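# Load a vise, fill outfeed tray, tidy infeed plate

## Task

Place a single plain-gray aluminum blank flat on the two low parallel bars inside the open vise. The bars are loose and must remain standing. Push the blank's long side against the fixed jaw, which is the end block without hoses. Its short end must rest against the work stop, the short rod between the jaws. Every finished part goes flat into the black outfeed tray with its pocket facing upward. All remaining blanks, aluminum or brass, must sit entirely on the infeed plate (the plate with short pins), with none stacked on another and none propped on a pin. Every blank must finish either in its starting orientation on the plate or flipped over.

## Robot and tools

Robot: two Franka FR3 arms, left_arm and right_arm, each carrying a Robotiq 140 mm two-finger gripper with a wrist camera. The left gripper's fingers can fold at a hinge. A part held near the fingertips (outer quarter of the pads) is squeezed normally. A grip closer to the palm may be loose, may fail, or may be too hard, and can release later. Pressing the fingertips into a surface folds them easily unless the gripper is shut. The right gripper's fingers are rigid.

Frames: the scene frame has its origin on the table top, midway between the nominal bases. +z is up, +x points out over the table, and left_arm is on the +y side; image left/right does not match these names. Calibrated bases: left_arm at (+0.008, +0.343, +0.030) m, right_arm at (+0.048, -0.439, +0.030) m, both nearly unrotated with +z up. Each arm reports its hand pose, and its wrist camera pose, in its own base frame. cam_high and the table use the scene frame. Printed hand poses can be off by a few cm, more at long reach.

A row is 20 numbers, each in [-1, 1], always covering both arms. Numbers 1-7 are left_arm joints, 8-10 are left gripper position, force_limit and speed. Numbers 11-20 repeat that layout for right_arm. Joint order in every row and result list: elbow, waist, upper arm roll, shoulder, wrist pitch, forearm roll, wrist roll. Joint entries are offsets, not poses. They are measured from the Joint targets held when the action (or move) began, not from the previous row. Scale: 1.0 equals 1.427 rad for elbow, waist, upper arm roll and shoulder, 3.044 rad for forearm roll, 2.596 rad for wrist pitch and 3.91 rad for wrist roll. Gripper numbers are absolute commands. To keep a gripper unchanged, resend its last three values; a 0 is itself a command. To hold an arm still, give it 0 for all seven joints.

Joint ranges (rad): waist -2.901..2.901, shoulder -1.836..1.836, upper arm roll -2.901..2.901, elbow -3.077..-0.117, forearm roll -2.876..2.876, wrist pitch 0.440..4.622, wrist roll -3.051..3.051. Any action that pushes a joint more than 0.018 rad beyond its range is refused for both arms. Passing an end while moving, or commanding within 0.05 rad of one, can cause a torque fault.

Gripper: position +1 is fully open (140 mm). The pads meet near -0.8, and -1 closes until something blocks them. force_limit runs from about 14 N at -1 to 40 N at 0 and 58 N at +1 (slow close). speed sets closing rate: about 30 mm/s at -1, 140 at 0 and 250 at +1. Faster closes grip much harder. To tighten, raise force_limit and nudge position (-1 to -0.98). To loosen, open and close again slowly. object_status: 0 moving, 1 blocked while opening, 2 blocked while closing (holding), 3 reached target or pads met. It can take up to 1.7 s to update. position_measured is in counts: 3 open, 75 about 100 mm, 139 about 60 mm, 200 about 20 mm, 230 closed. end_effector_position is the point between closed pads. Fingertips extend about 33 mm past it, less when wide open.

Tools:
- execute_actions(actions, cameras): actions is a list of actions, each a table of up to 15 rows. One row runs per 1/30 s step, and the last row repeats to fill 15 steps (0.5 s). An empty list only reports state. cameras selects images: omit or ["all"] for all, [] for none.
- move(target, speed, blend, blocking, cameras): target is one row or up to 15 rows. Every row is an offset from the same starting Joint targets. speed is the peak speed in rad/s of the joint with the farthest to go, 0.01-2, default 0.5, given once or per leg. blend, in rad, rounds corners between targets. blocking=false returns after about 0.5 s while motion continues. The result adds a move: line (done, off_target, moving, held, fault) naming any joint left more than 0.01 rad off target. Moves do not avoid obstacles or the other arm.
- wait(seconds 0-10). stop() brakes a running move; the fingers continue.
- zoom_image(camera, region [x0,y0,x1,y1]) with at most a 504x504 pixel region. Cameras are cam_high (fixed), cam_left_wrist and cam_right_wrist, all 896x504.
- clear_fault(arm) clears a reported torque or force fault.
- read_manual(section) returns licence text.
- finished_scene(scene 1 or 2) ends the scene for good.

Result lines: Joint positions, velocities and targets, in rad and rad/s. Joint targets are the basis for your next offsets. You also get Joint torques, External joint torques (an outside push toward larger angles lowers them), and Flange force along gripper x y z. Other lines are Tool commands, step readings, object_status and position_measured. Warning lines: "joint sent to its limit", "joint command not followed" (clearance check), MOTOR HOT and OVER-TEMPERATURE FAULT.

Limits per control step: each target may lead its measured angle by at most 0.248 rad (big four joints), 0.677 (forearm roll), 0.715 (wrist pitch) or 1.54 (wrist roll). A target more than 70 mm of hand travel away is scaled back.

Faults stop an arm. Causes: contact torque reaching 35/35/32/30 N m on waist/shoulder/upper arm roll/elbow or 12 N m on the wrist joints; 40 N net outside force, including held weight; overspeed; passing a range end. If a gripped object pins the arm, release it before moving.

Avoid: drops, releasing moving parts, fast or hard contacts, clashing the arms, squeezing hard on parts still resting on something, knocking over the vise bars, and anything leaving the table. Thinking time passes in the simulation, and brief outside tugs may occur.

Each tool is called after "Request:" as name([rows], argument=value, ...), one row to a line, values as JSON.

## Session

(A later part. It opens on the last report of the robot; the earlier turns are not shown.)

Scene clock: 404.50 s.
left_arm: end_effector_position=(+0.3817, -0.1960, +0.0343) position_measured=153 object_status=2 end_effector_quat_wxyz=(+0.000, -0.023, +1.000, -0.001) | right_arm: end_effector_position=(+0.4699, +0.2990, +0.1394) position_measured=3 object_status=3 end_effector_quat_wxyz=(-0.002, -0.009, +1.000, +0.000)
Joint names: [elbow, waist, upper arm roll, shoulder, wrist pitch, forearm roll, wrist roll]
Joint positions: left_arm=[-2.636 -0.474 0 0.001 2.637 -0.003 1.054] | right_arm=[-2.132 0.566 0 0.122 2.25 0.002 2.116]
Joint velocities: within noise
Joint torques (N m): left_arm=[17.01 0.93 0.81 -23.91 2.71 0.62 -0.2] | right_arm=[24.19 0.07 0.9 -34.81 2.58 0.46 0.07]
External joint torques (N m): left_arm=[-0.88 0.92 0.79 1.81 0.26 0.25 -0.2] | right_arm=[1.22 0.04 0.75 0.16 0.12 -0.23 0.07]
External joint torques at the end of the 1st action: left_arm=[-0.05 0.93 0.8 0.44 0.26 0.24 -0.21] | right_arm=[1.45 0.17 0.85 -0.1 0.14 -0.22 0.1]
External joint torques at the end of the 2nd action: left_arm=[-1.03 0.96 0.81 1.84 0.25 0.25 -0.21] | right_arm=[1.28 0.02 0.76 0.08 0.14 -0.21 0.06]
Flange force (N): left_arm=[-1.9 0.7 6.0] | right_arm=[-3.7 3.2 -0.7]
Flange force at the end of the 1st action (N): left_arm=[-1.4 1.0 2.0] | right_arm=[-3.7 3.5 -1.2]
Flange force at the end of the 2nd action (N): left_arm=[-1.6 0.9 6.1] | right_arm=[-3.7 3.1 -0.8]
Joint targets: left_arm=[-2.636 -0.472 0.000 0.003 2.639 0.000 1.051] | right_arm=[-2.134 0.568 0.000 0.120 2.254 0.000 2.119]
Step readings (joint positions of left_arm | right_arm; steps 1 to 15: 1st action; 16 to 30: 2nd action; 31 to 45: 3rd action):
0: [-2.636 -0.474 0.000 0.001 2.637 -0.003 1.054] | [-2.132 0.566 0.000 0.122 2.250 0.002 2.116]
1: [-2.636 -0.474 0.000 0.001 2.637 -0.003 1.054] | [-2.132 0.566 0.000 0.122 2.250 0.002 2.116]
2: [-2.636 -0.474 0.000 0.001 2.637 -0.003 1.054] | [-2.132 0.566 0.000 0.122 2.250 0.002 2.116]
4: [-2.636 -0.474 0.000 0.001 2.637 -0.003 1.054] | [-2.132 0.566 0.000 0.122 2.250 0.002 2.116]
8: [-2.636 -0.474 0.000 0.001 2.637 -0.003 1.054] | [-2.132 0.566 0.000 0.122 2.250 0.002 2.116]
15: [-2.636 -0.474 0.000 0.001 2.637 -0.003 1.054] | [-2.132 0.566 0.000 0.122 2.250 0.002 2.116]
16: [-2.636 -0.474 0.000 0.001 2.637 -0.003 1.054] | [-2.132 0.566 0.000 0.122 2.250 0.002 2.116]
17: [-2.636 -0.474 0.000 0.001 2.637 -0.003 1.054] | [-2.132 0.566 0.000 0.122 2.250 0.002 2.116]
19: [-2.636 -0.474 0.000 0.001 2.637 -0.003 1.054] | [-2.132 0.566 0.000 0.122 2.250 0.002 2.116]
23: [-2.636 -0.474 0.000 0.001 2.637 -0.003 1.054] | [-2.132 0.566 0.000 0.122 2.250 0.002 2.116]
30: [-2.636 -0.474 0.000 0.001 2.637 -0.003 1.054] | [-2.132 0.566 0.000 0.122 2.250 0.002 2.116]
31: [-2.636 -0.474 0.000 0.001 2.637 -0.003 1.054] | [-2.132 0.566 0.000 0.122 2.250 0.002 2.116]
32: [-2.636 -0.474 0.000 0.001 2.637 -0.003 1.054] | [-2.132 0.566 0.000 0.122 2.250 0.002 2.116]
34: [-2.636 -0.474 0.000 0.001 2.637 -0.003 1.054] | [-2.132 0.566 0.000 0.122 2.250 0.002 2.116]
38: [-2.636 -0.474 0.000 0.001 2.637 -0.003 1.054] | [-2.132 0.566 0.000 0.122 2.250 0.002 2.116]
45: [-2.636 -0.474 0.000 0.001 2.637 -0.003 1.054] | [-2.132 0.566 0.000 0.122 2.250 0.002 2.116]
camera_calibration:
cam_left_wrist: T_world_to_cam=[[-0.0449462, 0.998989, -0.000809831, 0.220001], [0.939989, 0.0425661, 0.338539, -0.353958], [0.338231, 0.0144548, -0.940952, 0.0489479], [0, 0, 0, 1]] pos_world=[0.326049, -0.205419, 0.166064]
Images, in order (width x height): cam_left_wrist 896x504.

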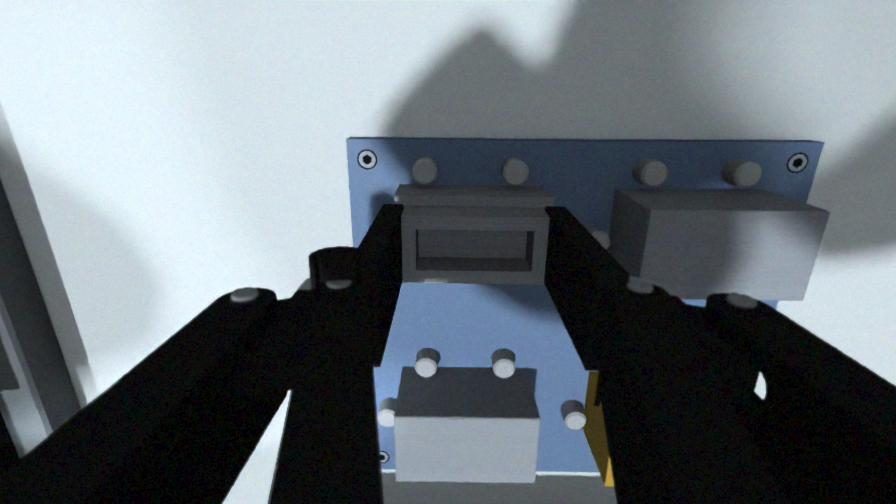

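Request:
execute_actions(actions=[], cameras=["cam_left_wrist"])

Scene clock: 440.30 s.
left_arm: end_effector_position=(+0.3817, -0.1960, +0.0343) position_measured=153 object_status=2 end_effector_quat_wxyz=(+0.000, -0.023, +1.000, -0.001) | right_arm: end_effector_position=(+0.4699, +0.2990, +0.1394) position_measured=3 object_status=3 end_effector_quat_wxyz=(-0.002, -0.009, +1.000, +0.000)
Joint names: [elbow, waist, upper arm roll, shoulder, wrist pitch, forearm roll, wrist roll]
Joint positions: left_arm=[-2.636 -0.474 0 0.001 2.637 -0.003 1.054] | right_arm=[-2.132 0.566 0 0.122 2.25 0.002 2.116]
Joint velocities: within noise
Joint torques (N m): left_arm=[17.11 0.95 0.84 -23.9 2.76 0.62 -0.19] | right_arm=[24.14 0.06 0.82 -34.8 2.56 0.45 0.06]
External joint torques (N m): left_arm=[-0.92 0.95 0.83 1.91 0.28 0.24 -0.19] | right_arm=[1.28 0.11 0.75 0.11 0.13 -0.23 0.06]
Flange force (N): left_arm=[-2.1 0.7 6.3] | right_arm=[-3.7 3.3 -0.8]
Joint targets: left_arm=[-2.636 -0.472 0.000 0.003 2.639 0.000 1.051] | right_arm=[-2.134 0.568 0.000 0.120 2.254 0.000 2.119]
Tool commands: left_gripper/position=-1.0 left_gripper/force_limit=-0.1 left_gripper/speed=-1.0 right_gripper/position=+1.0 right_gripper/force_limit=+1.0 right_gripper/speed=+1.0
camera_calibration:
cam_left_wrist: T_world_to_cam=[[-0.0449652, 0.998988, -0.000809568, 0.220008], [0.939987, 0.0425838, 0.338542, -0.353955], [0.338234, 0.0144616, -0.940951, 0.0489486], [0, 0, 0, 1]] pos_world=[0.32605, -0.20542, 0.166065]
Images, in order (width x height): cam_left_wrist 896x504.

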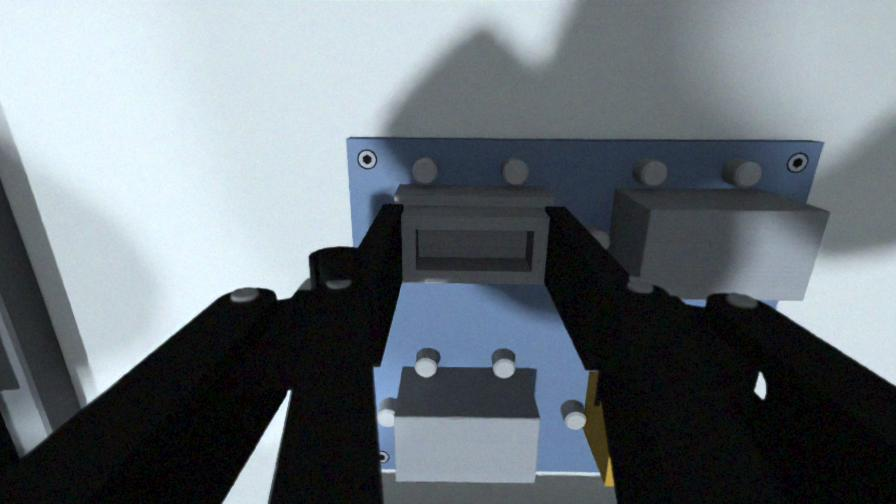

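Request:
move([
  [0.0032, 0, 0, -0.0315, -0.0191, 0, 0, -1, -0.1, -1, 0, 0, 0, 0, 0, 0, 0, 1, 1, 1],
  [0.0415, 0, 0, -0.1615, -0.1116, 0, 0, -1, -0.1, -1, 0, 0, 0, 0, 0, 0, 0, 1, 1, 1],
], speed=[0.2, 0.4], blend=[0.02, 0], cameras=["cam_left_wrist"])

Scene clock: 455.87 s.
left_arm: end_effector_position=(+0.3804, -0.1957, +0.1285) position_measured=153 object_status=2 end_effector_quat_wxyz=(-0.001, -0.023, +1.000, -0.001) | right_arm: end_effector_position=(+0.4699, +0.2990, +0.1394) position_measured=3 object_status=3 end_effector_quat_wxyz=(-0.002, -0.009, +1.000, +0.000)
Joint names: [elbow, waist, upper arm roll, shoulder, wrist pitch, forearm roll, wrist roll]
Joint positions: left_arm=[-2.579 -0.474 0 -0.225 2.352 -0.003 1.054] | right_arm=[-2.132 0.566 0 0.122 2.25 0.002 2.116]
Joint velocities: left_arm=[0.002 -0.001 0 0 -0.006 -0.001 0] | right_arm=[within noise]
Joint torques (N m): left_arm=[22.43 0.95 0.63 -22.54 2.43 0.79 -0.23] | right_arm=[24.22 0.04 0.81 -34.74 2.54 0.48 0.11]
External joint torques (N m): left_arm=[0.66 0.96 0.84 -0.91 -0.03 0.24 -0.23] | right_arm=[1.34 0.1 0.75 0.15 0.1 -0.2 0.11]
Flange force (N): left_arm=[-0.3 1.9 -2.5] | right_arm=[-4.0 3.5 -0.9]
Joint targets: left_arm=[-2.577 -0.472 0.000 -0.228 2.350 0.000 1.051] | right_arm=[-2.134 0.568 0.000 0.120 2.254 0.000 2.119]
move: done
camera_calibration:
cam_left_wrist: T_world_to_cam=[[-0.0444473, 0.999012, -0.000112373, 0.219373], [0.940911, 0.0419002, 0.336052, -0.384771], [0.335724, 0.0148309, -0.941844, 0.13912], [0, 0, 0, 1]] pos_world=[0.32508, -0.205098, 0.260357]
Images, in order (width x height): cam_left_wrist 896x504.

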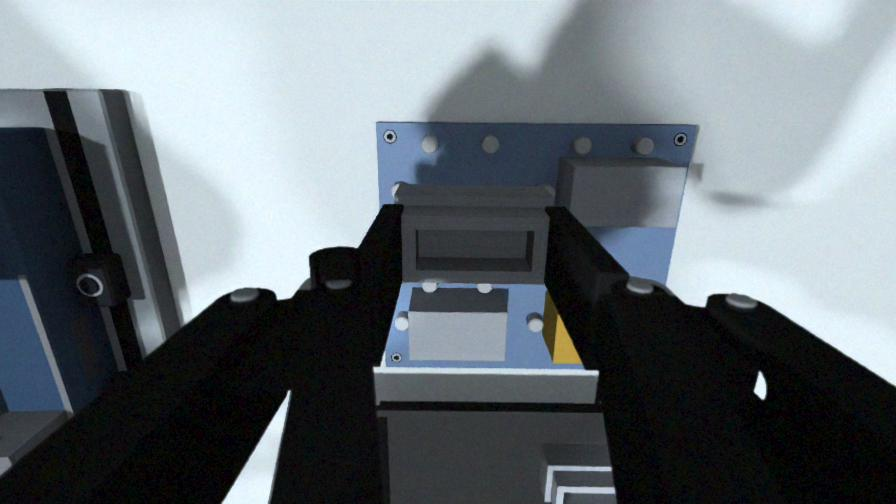

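Request:
move(target=[0.4671, 0.1139, 0, 0.3687, -0.0545, 0, 0.0417, -1, -0.1, -1, 0, 0, 0, 0, 0, 0, 0, 1, 1, 1], speed=0.5, cameras=["cam_left_wrist", "cam_high"])

Scene clock: 462.57 s.
left_arm: end_effector_position=(+0.5865, -0.1892, +0.1288) position_measured=153 object_status=2 end_effector_quat_wxyz=(-0.001, -0.026, +1.000, -0.001) | right_arm: end_effector_position=(+0.4699, +0.2990, +0.1394) position_measured=3 object_status=3 end_effector_quat_wxyz=(-0.002, -0.009, +1.000, +0.000)
Joint names: [elbow, waist, upper arm roll, shoulder, wrist pitch, forearm roll, wrist roll]
Joint positions: left_arm=[-1.913 -0.311 0 0.298 2.21 -0.003 1.209] | right_arm=[-2.133 0.566 0 0.122 2.25 0.002 2.116]
Joint velocities: left_arm=[0.001 0.001 0.001 -0.001 0 0 0.005] | right_arm=[within noise]
Joint torques (N m): left_arm=[24.21 0.77 0.95 -40.99 2.41 0.86 0.11] | right_arm=[24.22 0.06 0.9 -34.81 2.55 0.48 0.09]
External joint torques (N m): left_arm=[1.12 0.54 0.48 -0.29 -0.03 0.23 0.11] | right_arm=[1.29 0.21 0.92 0.17 0.1 -0.2 0.09]
Flange force (N): left_arm=[-4.0 -0.4 -1.5] | right_arm=[-3.8 3.6 -0.8]
Joint targets: left_arm=[-1.911 -0.310 0.000 0.298 2.208 0.000 1.214] | right_arm=[-2.134 0.568 0.000 0.120 2.254 0.000 2.119]
move: done
camera_calibration:
cam_left_wrist: T_world_to_cam=[[-0.0521767, 0.998638, -0.000787133, 0.226601], [0.940509, 0.0494046, 0.336157, -0.577486], [0.335738, 0.0167993, -0.941806, 0.0704745], [0, 0, 0, 1]] pos_world=[0.531293, -0.198945, 0.260678]
Images, in order (width x height): cam_high 896x504, cam_left_wrist 896x504.

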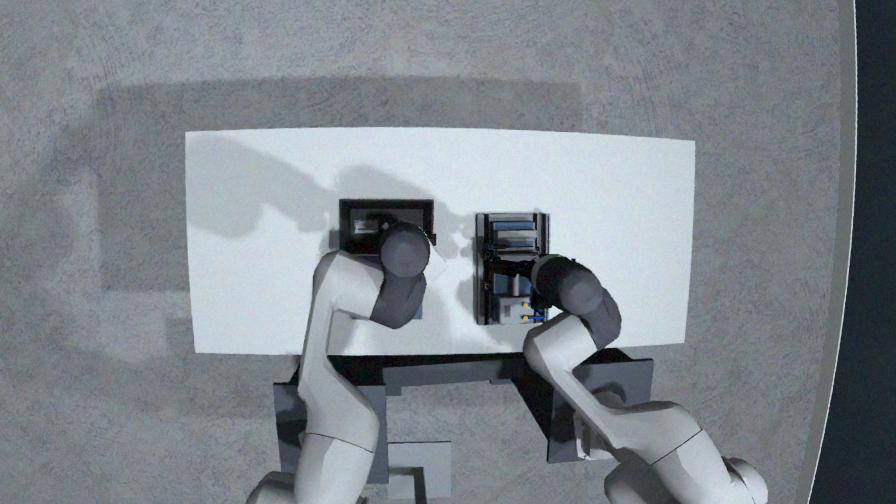

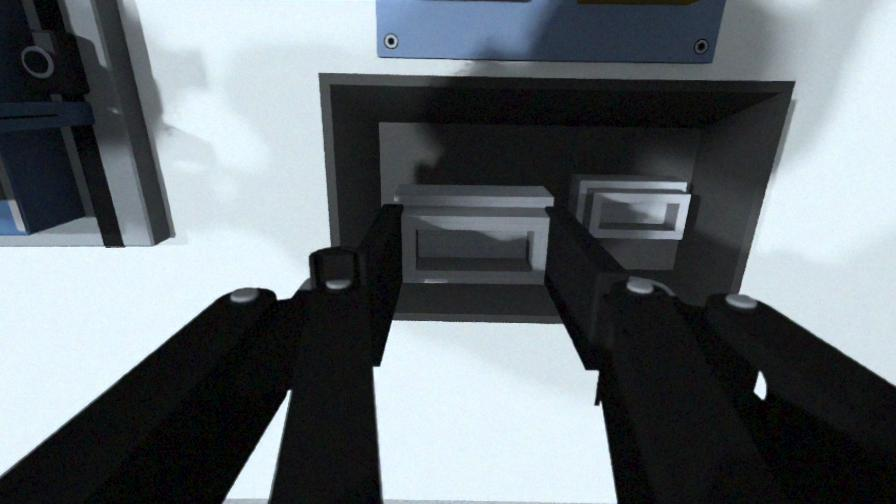

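Request:
zoom_image(camera="cam_left_wrist", region=[310, 60, 806, 339])

Scaled by 1.016 from the camera's 896x504 image, which has a finer 1280x720 frame.

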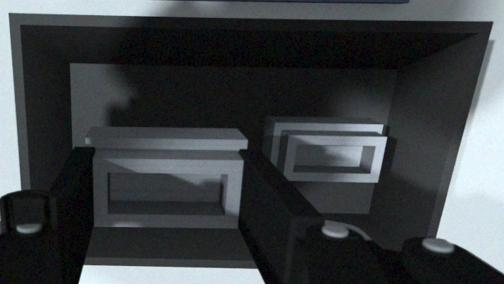

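Request:
zoom_image(camera="cam_left_wrist", region=[540, 150, 720, 290])

Request:
zoom_image(camera="cam_left_wrist", region=[310, 60, 560, 200])

Request:
zoom_image(camera="cam_left_wrist", region=[310, 200, 560, 340])

Scaled by 2.800 from the camera's 896x504 image, which has a finer 1280x720 frame.

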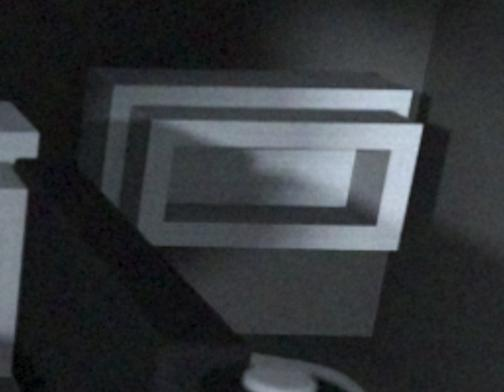

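Scaled by 2.016 from the camera's 896x504 image, which has a finer 1280x720 frame.

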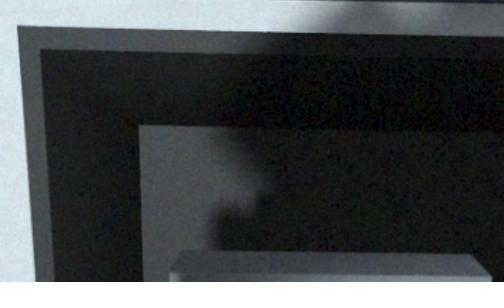

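Scaled by 2.016 from the camera's 896x504 image, which has a finer 1280x720 frame.

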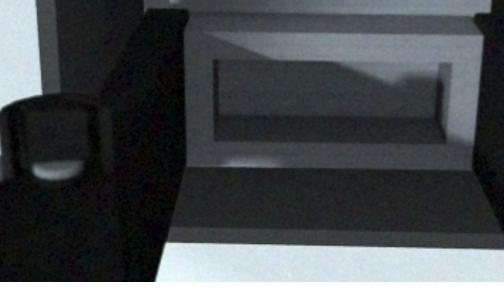

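Request:
move(target=[-0.0186, 0.0061, 0, 0.0602, 0.0437, 0, 0.0021, -1, -0.1, -1, 0, 0, 0, 0, 0, 0, 0, 1, 1, 1], speed=0.2, cameras=["cam_left_wrist"])

Scene clock: 538.57 s.
left_arm: end_effector_position=(+0.5897, -0.1847, +0.0734) position_measured=153 object_status=2 end_effector_quat_wxyz=(-0.003, -0.026, +1.000, +0.000) | right_arm: end_effector_position=(+0.4699, +0.2990, +0.1394) position_measured=3 object_status=3 end_effector_quat_wxyz=(-0.002, -0.009, +1.000, +0.000)
Joint names: [elbow, waist, upper arm roll, shoulder, wrist pitch, forearm roll, wrist roll]
Joint positions: left_arm=[-1.938 -0.303 0 0.385 2.318 -0.003 1.218] | right_arm=[-2.133 0.566 0 0.122 2.25 0.002 2.116]
Joint velocities: left_arm=[0 -0.001 0.001 0.001 0.005 -0.001 0.001] | right_arm=[within noise]
Joint torques (N m): left_arm=[22.75 0.97 1.03 -43 2.8 0.81 0.13] | right_arm=[24.22 0.07 0.81 -34.74 2.56 0.46 0.1]
External joint torques (N m): left_arm=[0.74 0.99 0.72 -0.87 0.37 0.24 0.13] | right_arm=[1.35 0.15 0.77 0.11 0.12 -0.22 0.1]
Flange force (N): left_arm=[-0.8 1.5 -1.0] | right_arm=[-3.9 3.5 -0.9]
Joint targets: left_arm=[-1.937 -0.301 0.000 0.384 2.322 0.000 1.222] | right_arm=[-2.134 0.568 0.000 0.120 2.254 0.000 2.119]
move: done
camera_calibration:
cam_left_wrist: T_world_to_cam=[[-0.0511741, 0.998689, 0.000887922, 0.221518], [0.94189, 0.047968, 0.33248, -0.562913], [0.332001, 0.0178507, -0.94311, 0.0196451], [0, 0, 0, 1]] pos_world=[0.535015, -0.194577, 0.205488]
Images, in order (width x height): cam_left_wrist 896x504.

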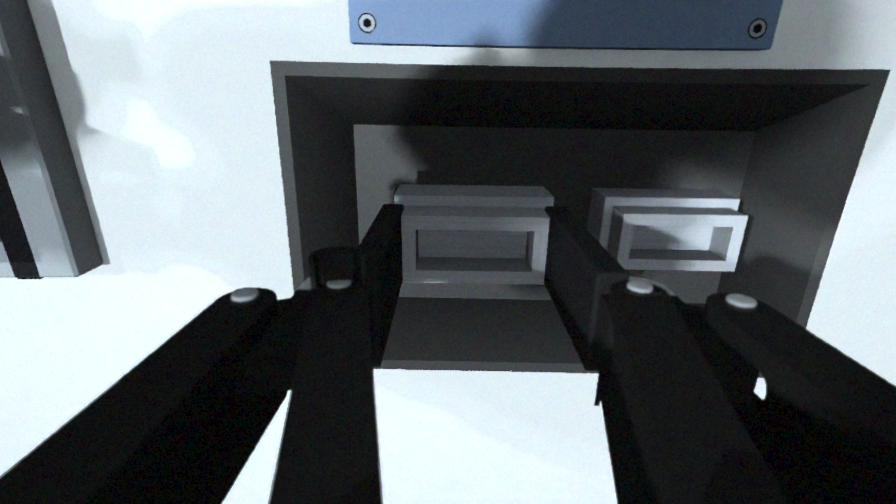

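Request:
zoom_image(camera="cam_left_wrist", region=[560, 170, 780, 300])

Request:
zoom_image(camera="cam_left_wrist", region=[260, 50, 560, 220])

Request:
zoom_image(camera="cam_left_wrist", region=[330, 200, 630, 380])

Scaled by 2.291 from the camera's 896x504 image, which has a finer 1280x720 frame.

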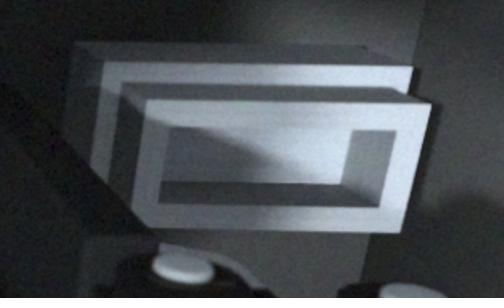

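Scaled by 1.680 from the camera's 896x504 image, which has a finer 1280x720 frame.

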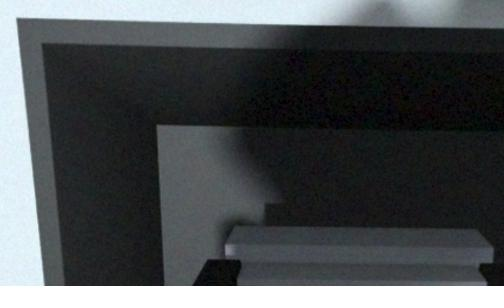

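Scaled by 1.680 from the camera's 896x504 image, which has a finer 1280x720 frame.

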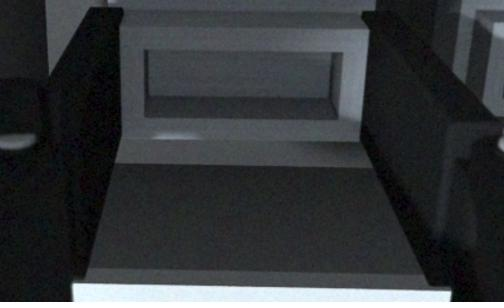

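Request:
move(target=[-0.0045, 0, 0, 0.0171, 0.0115, 0, 0, -1, -0.1, -1, 0, 0, 0, 0, 0, 0, 0, 1, 1, 1], speed=0.1, cameras=[])

Scene clock: 560.87 s.
left_arm: end_effector_position=(+0.5900, -0.1847, +0.0591) position_measured=153 object_status=2 end_effector_quat_wxyz=(-0.003, -0.026, +1.000, +0.000) | right_arm: end_effector_position=(+0.4699, +0.2990, +0.1394) position_measured=3 object_status=3 end_effector_quat_wxyz=(-0.002, -0.009, +1.000, +0.000)
Joint names: [elbow, waist, upper arm roll, shoulder, wrist pitch, forearm roll, wrist roll]
Joint positions: left_arm=[-1.944 -0.303 0 0.409 2.347 -0.003 1.219] | right_arm=[-2.133 0.566 0 0.121 2.251 0.002 2.116]
Joint velocities: left_arm=[0 0 -0.001 0 0.004 0 0] | right_arm=[within noise]
Joint torques (N m): left_arm=[22.27 0.94 1.01 -43.2 2.88 0.8 0.12] | right_arm=[24.28 0 0.85 -34.69 2.53 0.47 0.09]
External joint torques (N m): left_arm=[0.53 0.87 0.6 -0.59 0.45 0.24 0.12] | right_arm=[1.29 -0.01 0.72 0.38 0.07 -0.22 0.09]
Flange force (N): left_arm=[-0.5 1.4 -0.3] | right_arm=[-4.5 3.6 -0.6]
Joint targets: left_arm=[-1.944 -0.301 0.000 0.408 2.351 0.000 1.222] | right_arm=[-2.134 0.568 0.000 0.120 2.254 0.000 2.119]
move: done
No camera images: "cameras" was empty.

Request:
move(target=[-0.0011, 0, 0, 0.0046, 0.0031, 0, 0, -1, -0.1, -1, 0, 0, 0, 0, 0, 0, 0, 1, 1, 1], speed=0.05, cameras=[])

Request:
move(target=[-0.0006, 0, 0, 0.0024, 0.0016, 0, 0, -1, -0.1, -1, 0, 0, 0, 0, 0, 0, 0, 1, 1, 1], speed=0.05, cameras=["cam_left_wrist"])

Scene clock: 565.37 s.
left_arm: end_effector_position=(+0.5902, -0.1847, +0.0555) position_measured=153 object_status=2 end_effector_quat_wxyz=(-0.003, -0.026, +1.000, +0.000) | right_arm: end_effector_position=(+0.4699, +0.2990, +0.1394) position_measured=3 object_status=3 end_effector_quat_wxyz=(-0.002, -0.009, +1.000, +0.000)
Joint names: [elbow, waist, upper arm roll, shoulder, wrist pitch, forearm roll, wrist roll]
Joint positions: left_arm=[-1.945 -0.303 0 0.415 2.355 -0.003 1.219] | right_arm=[-2.133 0.566 0 0.121 2.251 0.002 2.116]
Joint velocities: left_arm=[-0.001 -0.002 0.001 0.001 0.004 -0.001 0] | right_arm=[within noise]
Joint torques (N m): left_arm=[22.01 0.94 0.97 -43.06 2.96 0.77 0.11] | right_arm=[24.17 0.07 0.84 -34.68 2.54 0.47 0.07]
External joint torques (N m): left_arm=[0.28 0.83 0.51 -0.23 0.51 0.22 0.11] | right_arm=[1.32 0.05 0.71 0.18 0.1 -0.21 0.07]
Flange force (N): left_arm=[-0.3 1.4 0.5] | right_arm=[-4.1 3.4 -0.8]
Joint targets: left_arm=[-1.945 -0.301 0.000 0.415 2.359 0.000 1.222] | right_arm=[-2.134 0.568 0.000 0.120 2.254 0.000 2.119]
move: done
No camera images: "cameras" was empty.

Scene clock: 566.07 s.
left_arm: end_effector_position=(+0.5902, -0.1847, +0.0535) position_measured=153 object_status=2 end_effector_quat_wxyz=(-0.002, -0.026, +1.000, +0.000) | right_arm: end_effector_position=(+0.4699, +0.2990, +0.1394) position_measured=3 object_status=3 end_effector_quat_wxyz=(-0.002, -0.009, +1.000, +0.000)
Joint names: [elbow, waist, upper arm roll, shoulder, wrist pitch, forearm roll, wrist roll]
Joint positions: left_arm=[-1.946 -0.303 0 0.418 2.36 -0.003 1.219] | right_arm=[-2.133 0.566 0 0.121 2.251 0.002 2.116]
Joint velocities: within noise
Joint torques (N m): left_arm=[21.94 0.91 1 -43.02 2.9 0.79 0.13] | right_arm=[24.28 0.02 0.88 -34.75 2.55 0.45 0.04]
External joint torques (N m): left_arm=[0.17 0.9 0.63 -0.08 0.44 0.24 0.13] | right_arm=[1.4 0.01 0.75 0.2 0.11 -0.23 0.04]
Flange force (N): left_arm=[-0.4 1.5 0.7] | right_arm=[-4.4 3.5 -0.9]
Joint targets: left_arm=[-1.946 -0.301 0.000 0.418 2.364 0.000 1.222] | right_arm=[-2.134 0.568 0.000 0.120 2.254 0.000 2.119]
move: done
camera_calibration:
cam_left_wrist: T_world_to_cam=[[-0.0505507, 0.998721, 0.000417428, 0.221312], [0.941387, 0.0475091, 0.333966, -0.556647], [0.333519, 0.0172752, -0.942585, -0.000353931], [0, 0, 0, 1]] pos_world=[0.535326, -0.194577, 0.185475]
Images, in order (width x height): cam_left_wrist 896x504.

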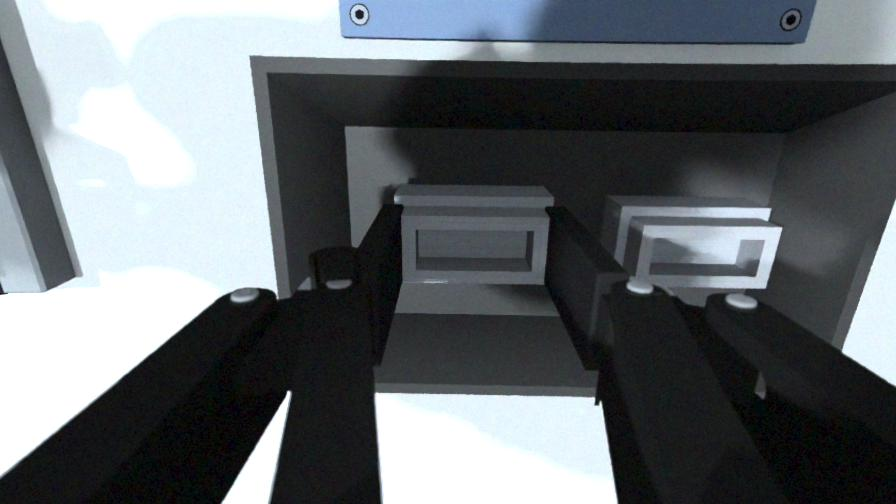

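Request:
zoom_image(camera="cam_left_wrist", region=[580, 180, 800, 310])

Request:
zoom_image(camera="cam_left_wrist", region=[370, 170, 590, 300])

Scaled by 2.291 from the camera's 896x504 image, which has a finer 1280x720 frame.

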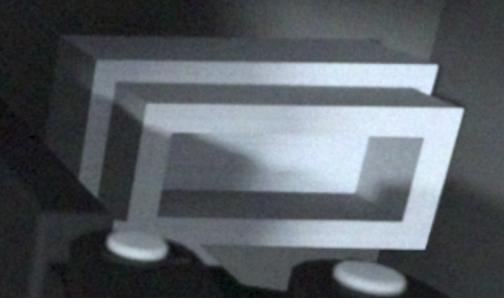

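Scaled by 2.291 from the camera's 896x504 image, which has a finer 1280x720 frame.

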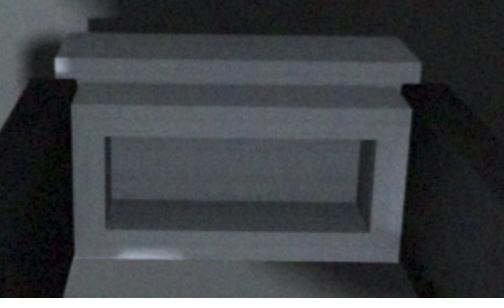

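Request:
move(target=[-0.0009, 0, 0, 0.0048, 0.0031, 0, 0, -1, -0.1, -1, 0, 0, 0, 0, 0, 0, 0, 1, 1, 1], speed=0.05, cameras=[])

Request:
move(target=[-0.0004, 0, 0, 0.0024, 0.0015, 0, 0, -1, -0.1, -1, 0, 0, 0, 0, 0, 0, 0, 1, 1, 1], speed=0.04, cameras=[])

Scene clock: 573.37 s.
left_arm: end_effector_position=(+0.5900, -0.1847, +0.0493) position_measured=153 object_status=2 end_effector_quat_wxyz=(-0.003, -0.026, +1.000, +0.000) | right_arm: end_effector_position=(+0.4699, +0.2990, +0.1394) position_measured=3 object_status=3 end_effector_quat_wxyz=(-0.002, -0.009, +1.000, +0.000)
Joint names: [elbow, waist, upper arm roll, shoulder, wrist pitch, forearm roll, wrist roll]
Joint positions: left_arm=[-1.947 -0.303 0 0.425 2.368 -0.003 1.219] | right_arm=[-2.133 0.566 0 0.121 2.251 0.002 2.116]
Joint velocities: left_arm=[0 0.002 0.001 -0.001 0.004 0.001 0.002] | right_arm=[within noise]
Joint torques (N m): left_arm=[21.84 0.94 1.05 -43.23 2.88 0.79 0.07] | right_arm=[24.3 0.05 0.85 -34.7 2.54 0.46 0.09]
External joint torques (N m): left_arm=[0.21 1.24 0.94 -0.16 0.43 0.24 0.07] | right_arm=[1.41 -0.01 0.68 0.19 0.1 -0.22 0.09]
Flange force (N): left_arm=[-0.5 1.9 0.5] | right_arm=[-4.4 3.5 -0.9]
Joint targets: left_arm=[-1.947 -0.301 0.000 0.425 2.372 0.000 1.222] | right_arm=[-2.134 0.568 0.000 0.120 2.254 0.000 2.119]
move: done
No camera images: "cameras" was empty.

Scene clock: 574.07 s.
left_arm: end_effector_position=(+0.5902, -0.1847, +0.0474) position_measured=153 object_status=2 end_effector_quat_wxyz=(-0.003, -0.026, +1.000, +0.000) | right_arm: end_effector_position=(+0.4699, +0.2990, +0.1394) position_measured=3 object_status=3 end_effector_quat_wxyz=(-0.002, -0.009, +1.000, +0.000)
Joint names: [elbow, waist, upper arm roll, shoulder, wrist pitch, forearm roll, wrist roll]
Joint positions: left_arm=[-1.948 -0.303 0 0.429 2.372 -0.003 1.219] | right_arm=[-2.133 0.566 0 0.121 2.251 0.002 2.116]
Joint velocities: within noise
Joint torques (N m): left_arm=[21.91 0.9 1.04 -43.19 2.91 0.78 0.13] | right_arm=[24.3 0.07 0.91 -34.65 2.53 0.49 0.04]
External joint torques (N m): left_arm=[0.48 0.88 0.65 -0.36 0.48 0.24 0.13] | right_arm=[1.39 0.01 0.73 0.29 0.09 -0.19 0.04]
Flange force (N): left_arm=[-0.8 1.3 0.2] | right_arm=[-4.6 3.6 -0.8]
Joint targets: left_arm=[-1.948 -0.301 0.000 0.429 2.376 0.000 1.222] | right_arm=[-2.134 0.568 0.000 0.120 2.254 0.000 2.119]
move: done
No camera images: "cameras" was empty.

Request:
move(target=[-0.0003, 0, 0, 0.0018, 0.0012, 0, 0, -1, -0.1, -1, 0, 0, 0, 0, 0, 0, 0, 1, 1, 1], speed=0.04, cameras=[])

Request:
move(target=[-0.0003, 0, 0, 0.0018, 0.0012, 0, 0, -1, -0.1, -1, 0, 0, 0, 0, 0, 0, 0, 1, 1, 1], speed=0.04, cameras=["cam_left_wrist"])

Scene clock: 577.63 s.
left_arm: end_effector_position=(+0.5902, -0.1847, +0.0459) position_measured=153 object_status=2 end_effector_quat_wxyz=(-0.002, -0.026, +1.000, +0.000) | right_arm: end_effector_position=(+0.4699, +0.2990, +0.1394) position_measured=3 object_status=3 end_effector_quat_wxyz=(-0.002, -0.009, +1.000, +0.000)
Joint names: [elbow, waist, upper arm roll, shoulder, wrist pitch, forearm roll, wrist roll]
Joint positions: left_arm=[-1.948 -0.303 0 0.431 2.375 -0.003 1.219] | right_arm=[-2.133 0.566 0 0.121 2.251 0.002 2.116]
Joint velocities: within noise
Joint torques (N m): left_arm=[21.81 0.9 1.05 -43.22 2.97 0.77 0.09] | right_arm=[24.29 0.02 0.92 -34.73 2.54 0.47 0.11]
External joint torques (N m): left_arm=[0.37 0.89 0.66 -0.31 0.54 0.23 0.09] | right_arm=[1.31 0.02 0.8 0.27 0.08 -0.21 0.11]
Flange force (N): left_arm=[-0.4 1.4 0.4] | right_arm=[-4.2 3.6 -0.7]
Joint targets: left_arm=[-1.948 -0.301 0.000 0.431 2.379 0.000 1.222] | right_arm=[-2.134 0.568 0.000 0.120 2.254 0.000 2.119]
move: done
No camera images: "cameras" was empty.

Scene clock: 578.33 s.
left_arm: end_effector_position=(+0.5903, -0.1847, +0.0444) position_measured=153 object_status=2 end_effector_quat_wxyz=(-0.002, -0.026, +1.000, +0.000) | right_arm: end_effector_position=(+0.4699, +0.2990, +0.1394) position_measured=3 object_status=3 end_effector_quat_wxyz=(-0.002, -0.009, +1.000, +0.000)
Joint names: [elbow, waist, upper arm roll, shoulder, wrist pitch, forearm roll, wrist roll]
Joint positions: left_arm=[-1.949 -0.303 0 0.434 2.378 -0.003 1.219] | right_arm=[-2.133 0.566 0 0.121 2.251 0.002 2.116]
Joint velocities: within noise
Joint torques (N m): left_arm=[21.83 0.94 1.02 -43.2 2.93 0.76 0.1] | right_arm=[24.28 -0.02 0.82 -34.73 2.52 0.49 0.12]
External joint torques (N m): left_arm=[0.32 1.01 0.71 -0.07 0.48 0.22 0.1] | right_arm=[1.41 0.01 0.74 0.11 0.09 -0.19 0.12]
Flange force (N): left_arm=[-1.0 1.4 0.7] | right_arm=[-4.2 3.5 -1.0]
Joint targets: left_arm=[-1.949 -0.301 0.000 0.434 2.382 0.000 1.222] | right_arm=[-2.134 0.568 0.000 0.120 2.254 0.000 2.119]
move: done
camera_calibration:
cam_left_wrist: T_world_to_cam=[[-0.0505206, 0.998723, 0.000397377, 0.221272], [0.941318, 0.0474838, 0.334164, -0.55362], [0.333719, 0.0172563, -0.942515, -0.00901062], [0, 0, 0, 1]] pos_world=[0.535318, -0.194546, 0.176419]
Images, in order (width x height): cam_left_wrist 896x504.

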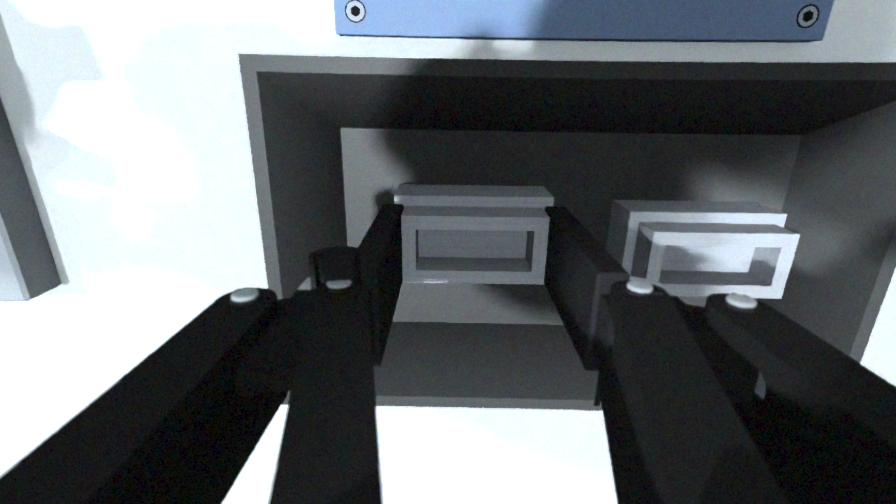

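Request:
zoom_image(camera="cam_left_wrist", region=[590, 180, 810, 310])

Request:
zoom_image(camera="cam_left_wrist", region=[370, 170, 590, 300])

Scaled by 2.291 from the camera's 896x504 image, which has a finer 1280x720 frame.

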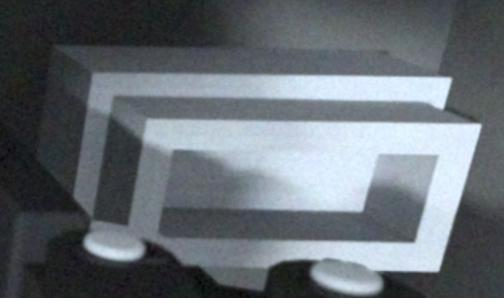

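Scaled by 2.291 from the camera's 896x504 image, which has a finer 1280x720 frame.

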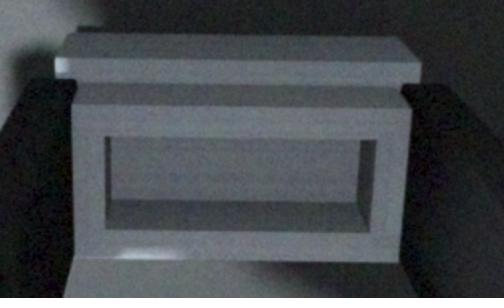

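Request:
move(target=[-0.0002, 0, 0, 0.0018, 0.0012, 0, 0, -1, -0.1, -1, 0, 0, 0, 0, 0, 0, 0, 1, 1, 1], speed=0.04, cameras=[])

Request:
move(target=[-0.0001, 0, 0, 0.0012, 0.0008, 0, 0, -1, -0.1, -1, 0, 0, 0, 0, 0, 0, 0, 1, 1, 1], speed=0.04, cameras=[])

Scene clock: 586.60 s.
left_arm: end_effector_position=(+0.5903, -0.1847, +0.0430) position_measured=153 object_status=2 end_effector_quat_wxyz=(-0.002, -0.026, +1.000, +0.000) | right_arm: end_effector_position=(+0.4699, +0.2990, +0.1394) position_measured=3 object_status=3 end_effector_quat_wxyz=(-0.002, -0.009, +1.000, +0.000)
Joint names: [elbow, waist, upper arm roll, shoulder, wrist pitch, forearm roll, wrist roll]
Joint positions: left_arm=[-1.949 -0.303 0 0.436 2.381 -0.003 1.219] | right_arm=[-2.133 0.566 0 0.121 2.251 0.002 2.116]
Joint velocities: within noise
Joint torques (N m): left_arm=[21.77 0.9 1.04 -43.22 2.91 0.76 0.1] | right_arm=[24.3 0.1 0.81 -34.73 2.53 0.47 0.12]
External joint torques (N m): left_arm=[0.42 0.95 0.7 -0.19 0.48 0.22 0.1] | right_arm=[1.45 0.04 0.63 0.16 0.09 -0.21 0.12]
Flange force (N): left_arm=[-1.0 1.3 0.5] | right_arm=[-4.4 3.6 -1.0]
Joint targets: left_arm=[-1.949 -0.301 0.000 0.436 2.385 0.000 1.222] | right_arm=[-2.134 0.568 0.000 0.120 2.254 0.000 2.119]
move: done
No camera images: "cameras" was empty.

Scene clock: 587.30 s.
left_arm: end_effector_position=(+0.5904, -0.1848, +0.0420) position_measured=153 object_status=2 end_effector_quat_wxyz=(-0.002, -0.026, +1.000, +0.000) | right_arm: end_effector_position=(+0.4699, +0.2990, +0.1394) position_measured=3 object_status=3 end_effector_quat_wxyz=(-0.002, -0.009, +1.000, +0.000)
Joint names: [elbow, waist, upper arm roll, shoulder, wrist pitch, forearm roll, wrist roll]
Joint positions: left_arm=[-1.949 -0.303 0 0.438 2.383 -0.003 1.219] | right_arm=[-2.133 0.566 0 0.121 2.251 0.002 2.116]
Joint velocities: within noise
Joint torques (N m): left_arm=[21.74 0.94 1.09 -43.3 2.96 0.76 0.1] | right_arm=[24.23 0.07 0.86 -34.75 2.52 0.47 0.08]
External joint torques (N m): left_arm=[0.36 0.89 0.66 -0.22 0.52 0.22 0.1] | right_arm=[1.22 0.02 0.69 0.36 0.06 -0.21 0.08]
Flange force (N): left_arm=[-0.6 1.4 0.6] | right_arm=[-4.3 3.5 -0.6]
Joint targets: left_arm=[-1.949 -0.301 0.000 0.438 2.387 0.000 1.222] | right_arm=[-2.134 0.568 0.000 0.120 2.254 0.000 2.119]
move: done
No camera images: "cameras" was empty.

Request:
move(target=[-0.0001, 0, 0, 0.0013, 0.0008, 0, 0, -1, -0.1, -1, 0, 0, 0, 0, 0, 0, 0, 1, 1, 1], speed=0.04, cameras=[])

Request:
move(target=[-0.0001, 0, 0, 0.0013, 0.0008, 0, 0, -1, -0.1, -1, 0, 0, 0, 0, 0, 0, 0, 1, 1, 1], speed=0.04, cameras=[])

Scene clock: 592.10 s.
left_arm: end_effector_position=(+0.5904, -0.1847, +0.0410) position_measured=153 object_status=2 end_effector_quat_wxyz=(-0.002, -0.026, +1.000, +0.000) | right_arm: end_effector_position=(+0.4699, +0.2990, +0.1394) position_measured=3 object_status=3 end_effector_quat_wxyz=(-0.002, -0.009, +1.000, +0.000)
Joint names: [elbow, waist, upper arm roll, shoulder, wrist pitch, forearm roll, wrist roll]
Joint positions: left_arm=[-1.949 -0.303 0 0.44 2.386 -0.003 1.219] | right_arm=[-2.133 0.566 0 0.121 2.251 0.002 2.116]
Joint velocities: within noise
Joint torques (N m): left_arm=[21.74 0.89 1 -43.31 2.92 0.77 0.14] | right_arm=[24.26 -0.03 0.81 -34.67 2.53 0.46 0.06]
External joint torques (N m): left_arm=[0.36 0.78 0.52 -0.2 0.48 0.23 0.14] | right_arm=[1.34 0.06 0.78 0.29 0.08 -0.22 0.06]
Flange force (N): left_arm=[-0.7 1.2 0.5] | right_arm=[-4.4 3.6 -0.7]
Joint targets: left_arm=[-1.949 -0.301 0.000 0.440 2.389 0.000 1.222] | right_arm=[-2.134 0.568 0.000 0.120 2.254 0.000 2.119]
move: done
No camera images: "cameras" was empty.

Scene clock: 592.80 s.
left_arm: end_effector_position=(+0.5905, -0.1848, +0.0400) position_measured=153 object_status=2 end_effector_quat_wxyz=(-0.002, -0.026, +1.000, +0.000) | right_arm: end_effector_position=(+0.4699, +0.2990, +0.1394) position_measured=3 object_status=3 end_effector_quat_wxyz=(-0.002, -0.009, +1.000, +0.000)
Joint names: [elbow, waist, upper arm roll, shoulder, wrist pitch, forearm roll, wrist roll]
Joint positions: left_arm=[-1.95 -0.303 0 0.442 2.388 -0.003 1.219] | right_arm=[-2.133 0.566 0 0.121 2.251 0.002 2.116]
Joint velocities: within noise
Joint torques (N m): left_arm=[21.7 0.93 0.99 -43.34 2.97 0.75 0.12] | right_arm=[24.25 -0.08 0.86 -34.67 2.52 0.48 0.03]
External joint torques (N m): left_arm=[0.32 0.94 0.62 -0.09 0.52 0.22 0.12] | right_arm=[1.34 -0.03 0.79 0.27 0.08 -0.2 0.03]
Flange force (N): left_arm=[-0.8 1.4 0.8] | right_arm=[-4.4 3.5 -0.8]
Joint targets: left_arm=[-1.950 -0.301 0.000 0.442 2.391 0.000 1.222] | right_arm=[-2.134 0.568 0.000 0.120 2.254 0.000 2.119]
move: done
No camera images: "cameras" was empty.

Request:
move(target=[-0.0001, 0, 0, 0.0013, 0.0008, 0, 0, -1, -0.1, -1, 0, 0, 0, 0, 0, 0, 0, 1, 1, 1], speed=0.04, cameras=[])

Request:
move(target=[-0.0001, 0, 0, 0.0013, 0.0008, 0, 0, -1, -0.1, -1, 0, 0, 0, 0, 0, 0, 0, 1, 1, 1], speed=0.04, cameras=["cam_left_wrist"])

Scene clock: 596.43 s.
left_arm: end_effector_position=(+0.5905, -0.1848, +0.0389) position_measured=153 object_status=2 end_effector_quat_wxyz=(-0.002, -0.026, +1.000, +0.000) | right_arm: end_effector_position=(+0.4699, +0.2990, +0.1394) position_measured=3 object_status=3 end_effector_quat_wxyz=(-0.002, -0.009, +1.000, +0.000)
Joint names: [elbow, waist, upper arm roll, shoulder, wrist pitch, forearm roll, wrist roll]
Joint positions: left_arm=[-1.95 -0.303 0 0.444 2.39 -0.003 1.219] | right_arm=[-2.133 0.566 0 0.121 2.251 0.002 2.116]
Joint velocities: within noise
Joint torques (N m): left_arm=[21.7 0.86 1.06 -43.4 2.97 0.75 0.09] | right_arm=[24.25 -0.01 0.9 -34.67 2.54 0.48 0.06]
External joint torques (N m): left_arm=[0.39 0.8 0.62 -0.23 0.52 0.22 0.09] | right_arm=[1.42 -0.07 0.72 0.14 0.11 -0.2 0.06]
Flange force (N): left_arm=[-0.7 1.2 0.5] | right_arm=[-4.4 3.4 -1.0]
Joint targets: left_arm=[-1.950 -0.301 0.000 0.444 2.393 0.000 1.222] | right_arm=[-2.134 0.568 0.000 0.120 2.254 0.000 2.119]
move: done
No camera images: "cameras" was empty.

Scene clock: 597.13 s.
left_arm: end_effector_position=(+0.5906, -0.1848, +0.0380) position_measured=153 object_status=2 end_effector_quat_wxyz=(-0.002, -0.026, +1.000, +0.000) | right_arm: end_effector_position=(+0.4699, +0.2990, +0.1394) position_measured=3 object_status=3 end_effector_quat_wxyz=(-0.002, -0.009, +1.000, +0.000)
Joint names: [elbow, waist, upper arm roll, shoulder, wrist pitch, forearm roll, wrist roll]
Joint positions: left_arm=[-1.95 -0.303 0 0.445 2.392 -0.003 1.219] | right_arm=[-2.133 0.566 0 0.121 2.251 0.002 2.116]
Joint velocities: within noise
Joint torques (N m): left_arm=[21.65 0.9 1.05 -43.27 2.88 0.76 0.11] | right_arm=[24.28 -0.02 0.9 -34.69 2.52 0.5 0.09]
External joint torques (N m): left_arm=[0.34 0.94 0.7 -0.01 0.43 0.23 0.11] | right_arm=[1.45 -0.12 0.69 0.18 0.09 -0.18 0.09]
Flange force (N): left_arm=[-1.2 1.3 0.7] | right_arm=[-4.6 3.5 -1.0]
Joint targets: left_arm=[-1.950 -0.301 0.000 0.446 2.395 0.000 1.222] | right_arm=[-2.134 0.568 0.000 0.120 2.254 0.000 2.119]
move: done
camera_calibration:
cam_left_wrist: T_world_to_cam=[[-0.0504902, 0.998725, 0.000135676, 0.221357], [0.941029, 0.0475279, 0.334971, -0.551632], [0.334537, 0.0170404, -0.942228, -0.0157217], [0, 0, 0, 1]] pos_world=[0.535538, -0.194588, 0.169937]
Images, in order (width x height): cam_left_wrist 896x504.

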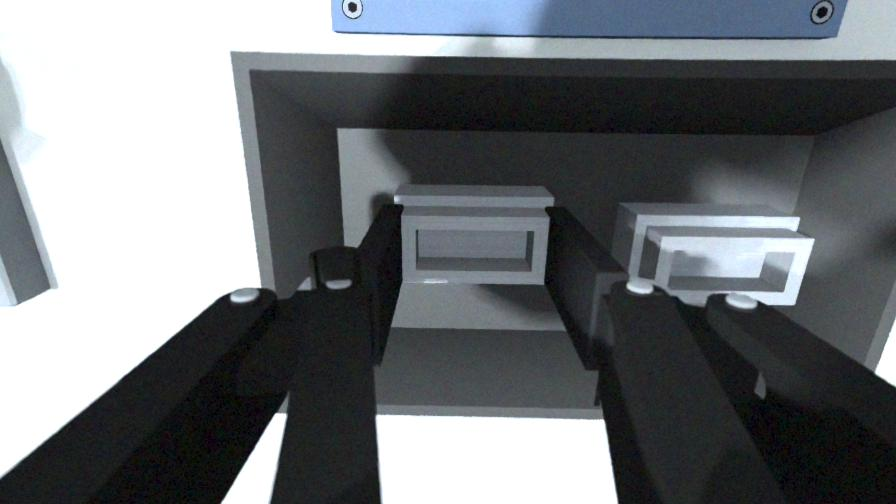

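Request:
zoom_image(camera="cam_left_wrist", region=[600, 185, 830, 315])

Request:
zoom_image(camera="cam_left_wrist", region=[320, 110, 600, 310])

Scaled by 2.191 from the camera's 896x504 image, which has a finer 1280x720 frame.

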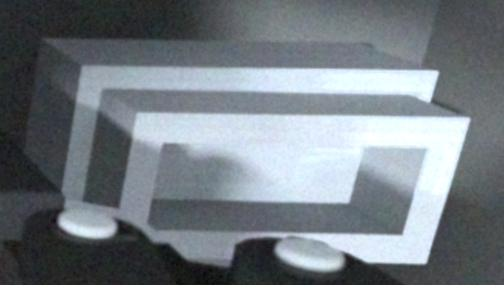

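Scaled by 1.800 from the camera's 896x504 image, which has a finer 1280x720 frame.

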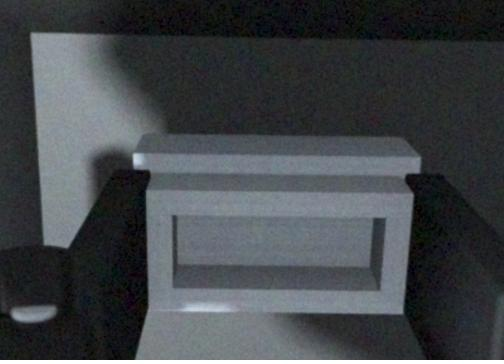

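Request:
zoom_image(camera="cam_left_wrist", region=[700, 40, 896, 200])

Request:
zoom_image(camera="cam_left_wrist", region=[220, 40, 420, 200])

Scaled by 2.571 from the camera's 896x504 image, which has a finer 1280x720 frame.

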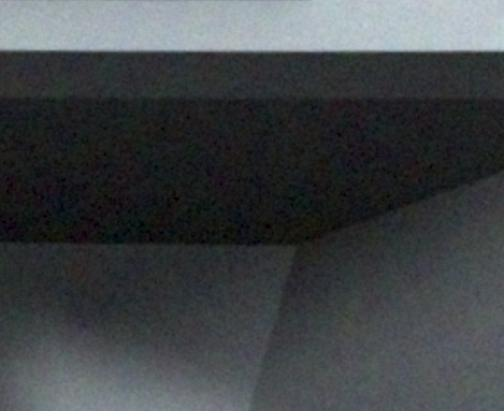

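Scaled by 2.520 from the camera's 896x504 image, which has a finer 1280x720 frame.

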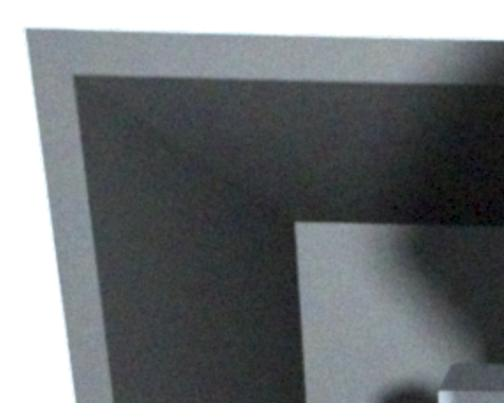

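Request:
move(target=[-0.0001, 0, 0, 0.0013, 0.0008, 0, 0, -1, -0.1, -1, 0, 0, 0, 0, 0, 0, 0, 1, 1, 1], speed=0.04, cameras=[])

Request:
move(target=[-0.0001, 0, 0, 0.0013, 0.0008, 0, 0, -1, -0.1, -1, 0, 0, 0, 0, 0, 0, 0, 1, 1, 1], speed=0.04, cameras=[])

Scene clock: 648.63 s.
left_arm: end_effector_position=(+0.5910, -0.1849, +0.0380) position_measured=153 object_status=2 end_effector_quat_wxyz=(-0.001, -0.026, +1.000, -0.001) | right_arm: end_effector_position=(+0.4699, +0.2990, +0.1394) position_measured=3 object_status=3 end_effector_quat_wxyz=(-0.002, -0.009, +1.000, +0.000)
Joint names: [elbow, waist, upper arm roll, shoulder, wrist pitch, forearm roll, wrist roll]
Joint positions: left_arm=[-1.95 -0.303 0 0.446 2.394 -0.003 1.219] | right_arm=[-2.133 0.566 0 0.121 2.251 0.002 2.116]
Joint velocities: within noise
Joint torques (N m): left_arm=[21.41 0.91 1 -42.27 2.98 0.76 0.13] | right_arm=[24.21 0.02 0.85 -34.68 2.51 0.49 0.06]
External joint torques (N m): left_arm=[0.09 1.03 0.72 0.96 0.53 0.22 0.13] | right_arm=[1.29 0.17 0.88 0.29 0.07 -0.19 0.06]
Flange force (N): left_arm=[-2.4 1.0 2.7] | right_arm=[-4.2 3.7 -0.7]
Joint targets: left_arm=[-1.950 -0.301 0.000 0.447 2.397 0.000 1.222] | right_arm=[-2.134 0.568 0.000 0.120 2.254 0.000 2.119]
move: done
No camera images: "cameras" was empty.

Scene clock: 649.33 s.
left_arm: end_effector_position=(+0.5915, -0.1851, +0.0380) position_measured=153 object_status=2 end_effector_quat_wxyz=(-0.001, -0.026, +1.000, -0.001) | right_arm: end_effector_position=(+0.4699, +0.2990, +0.1394) position_measured=3 object_status=3 end_effector_quat_wxyz=(-0.002, -0.009, +1.000, +0.000)
Joint names: [elbow, waist, upper arm roll, shoulder, wrist pitch, forearm roll, wrist roll]
Joint positions: left_arm=[-1.95 -0.303 0 0.446 2.395 -0.003 1.219] | right_arm=[-2.133 0.566 0 0.121 2.251 0.002 2.116]
Joint velocities: within noise
Joint torques (N m): left_arm=[20.99 0.89 0.92 -41.3 3.02 0.75 0.09] | right_arm=[24.27 0.01 0.91 -34.72 2.52 0.49 0.06]
External joint torques (N m): left_arm=[-0.28 1 0.63 1.88 0.58 0.22 0.09] | right_arm=[1.38 0.04 0.82 0.17 0.07 -0.2 0.06]
Flange force (N): left_arm=[-3.0 0.6 4.5] | right_arm=[-4.2 3.6 -1.0]
Joint targets: left_arm=[-1.950 -0.301 0.000 0.449 2.399 0.000 1.222] | right_arm=[-2.134 0.568 0.000 0.120 2.254 0.000 2.119]
move: done
No camera images: "cameras" was empty.

Request:
move([
  [0.0002, 0, 0, -0.0022, -0.0014, 0, 0, -1, -0.1, -1, 0, 0, 0, 0, 0, 0, 0, 1, 1, 1],
  [0.0002, 0, 0, -0.0022, -0.0014, 0, 0, 0.128, -0.1, -1, 0, 0, 0, 0, 0, 0, 0, 1, 1, 1],
], speed=0.05, cameras=["cam_left_wrist"])

Scene clock: 657.57 s.
left_arm: end_effector_position=(+0.5915, -0.1851, +0.0379) position_measured=113 object_status=0 end_effector_quat_wxyz=(+0.000, -0.026, +1.000, -0.001) | right_arm: end_effector_position=(+0.4699, +0.2990, +0.1394) position_measured=3 object_status=3 end_effector_quat_wxyz=(-0.002, -0.009, +1.000, +0.000)
Joint names: [elbow, waist, upper arm roll, shoulder, wrist pitch, forearm roll, wrist roll]
Joint positions: left_arm=[-1.95 -0.303 0 0.446 2.395 -0.003 1.219] | right_arm=[-2.133 0.566 0 0.121 2.251 0.002 2.116]
Joint velocities: within noise
Joint torques (N m): left_arm=[21.34 0.89 1 -43.04 2.56 0.74 0.1] | right_arm=[24.26 0.02 0.89 -34.67 2.51 0.47 0.02]
External joint torques (N m): left_arm=[0.01 0.98 0.69 0.18 0.1 0.21 0.1] | right_arm=[1.29 -0.03 0.72 0.37 0.06 -0.21 0.02]
Flange force (N): left_arm=[-0.9 1.4 0.5] | right_arm=[-4.6 3.5 -0.6]
Joint targets: left_arm=[-1.950 -0.301 0.000 0.446 2.396 0.000 1.222] | right_arm=[-2.134 0.568 0.000 0.120 2.254 0.000 2.119]
move: done
camera_calibration:
cam_left_wrist: T_world_to_cam=[[-0.0504851, 0.998724, -0.000888013, 0.22171], [0.940052, 0.0478195, 0.337662, -0.551943], [0.337274, 0.0162121, -0.941267, -0.0178857], [0, 0, 0, 1]] pos_world=[0.536081, -0.194743, 0.169732]
Images, in order (width x height): cam_left_wrist 896x504.

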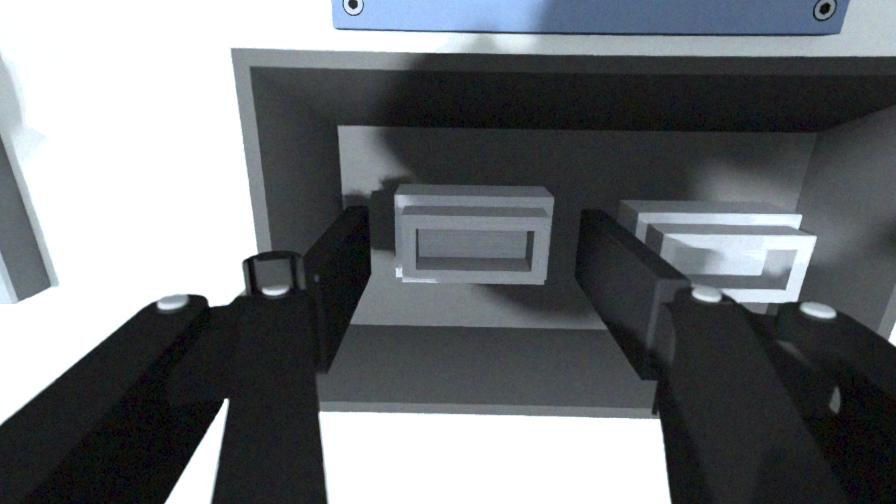

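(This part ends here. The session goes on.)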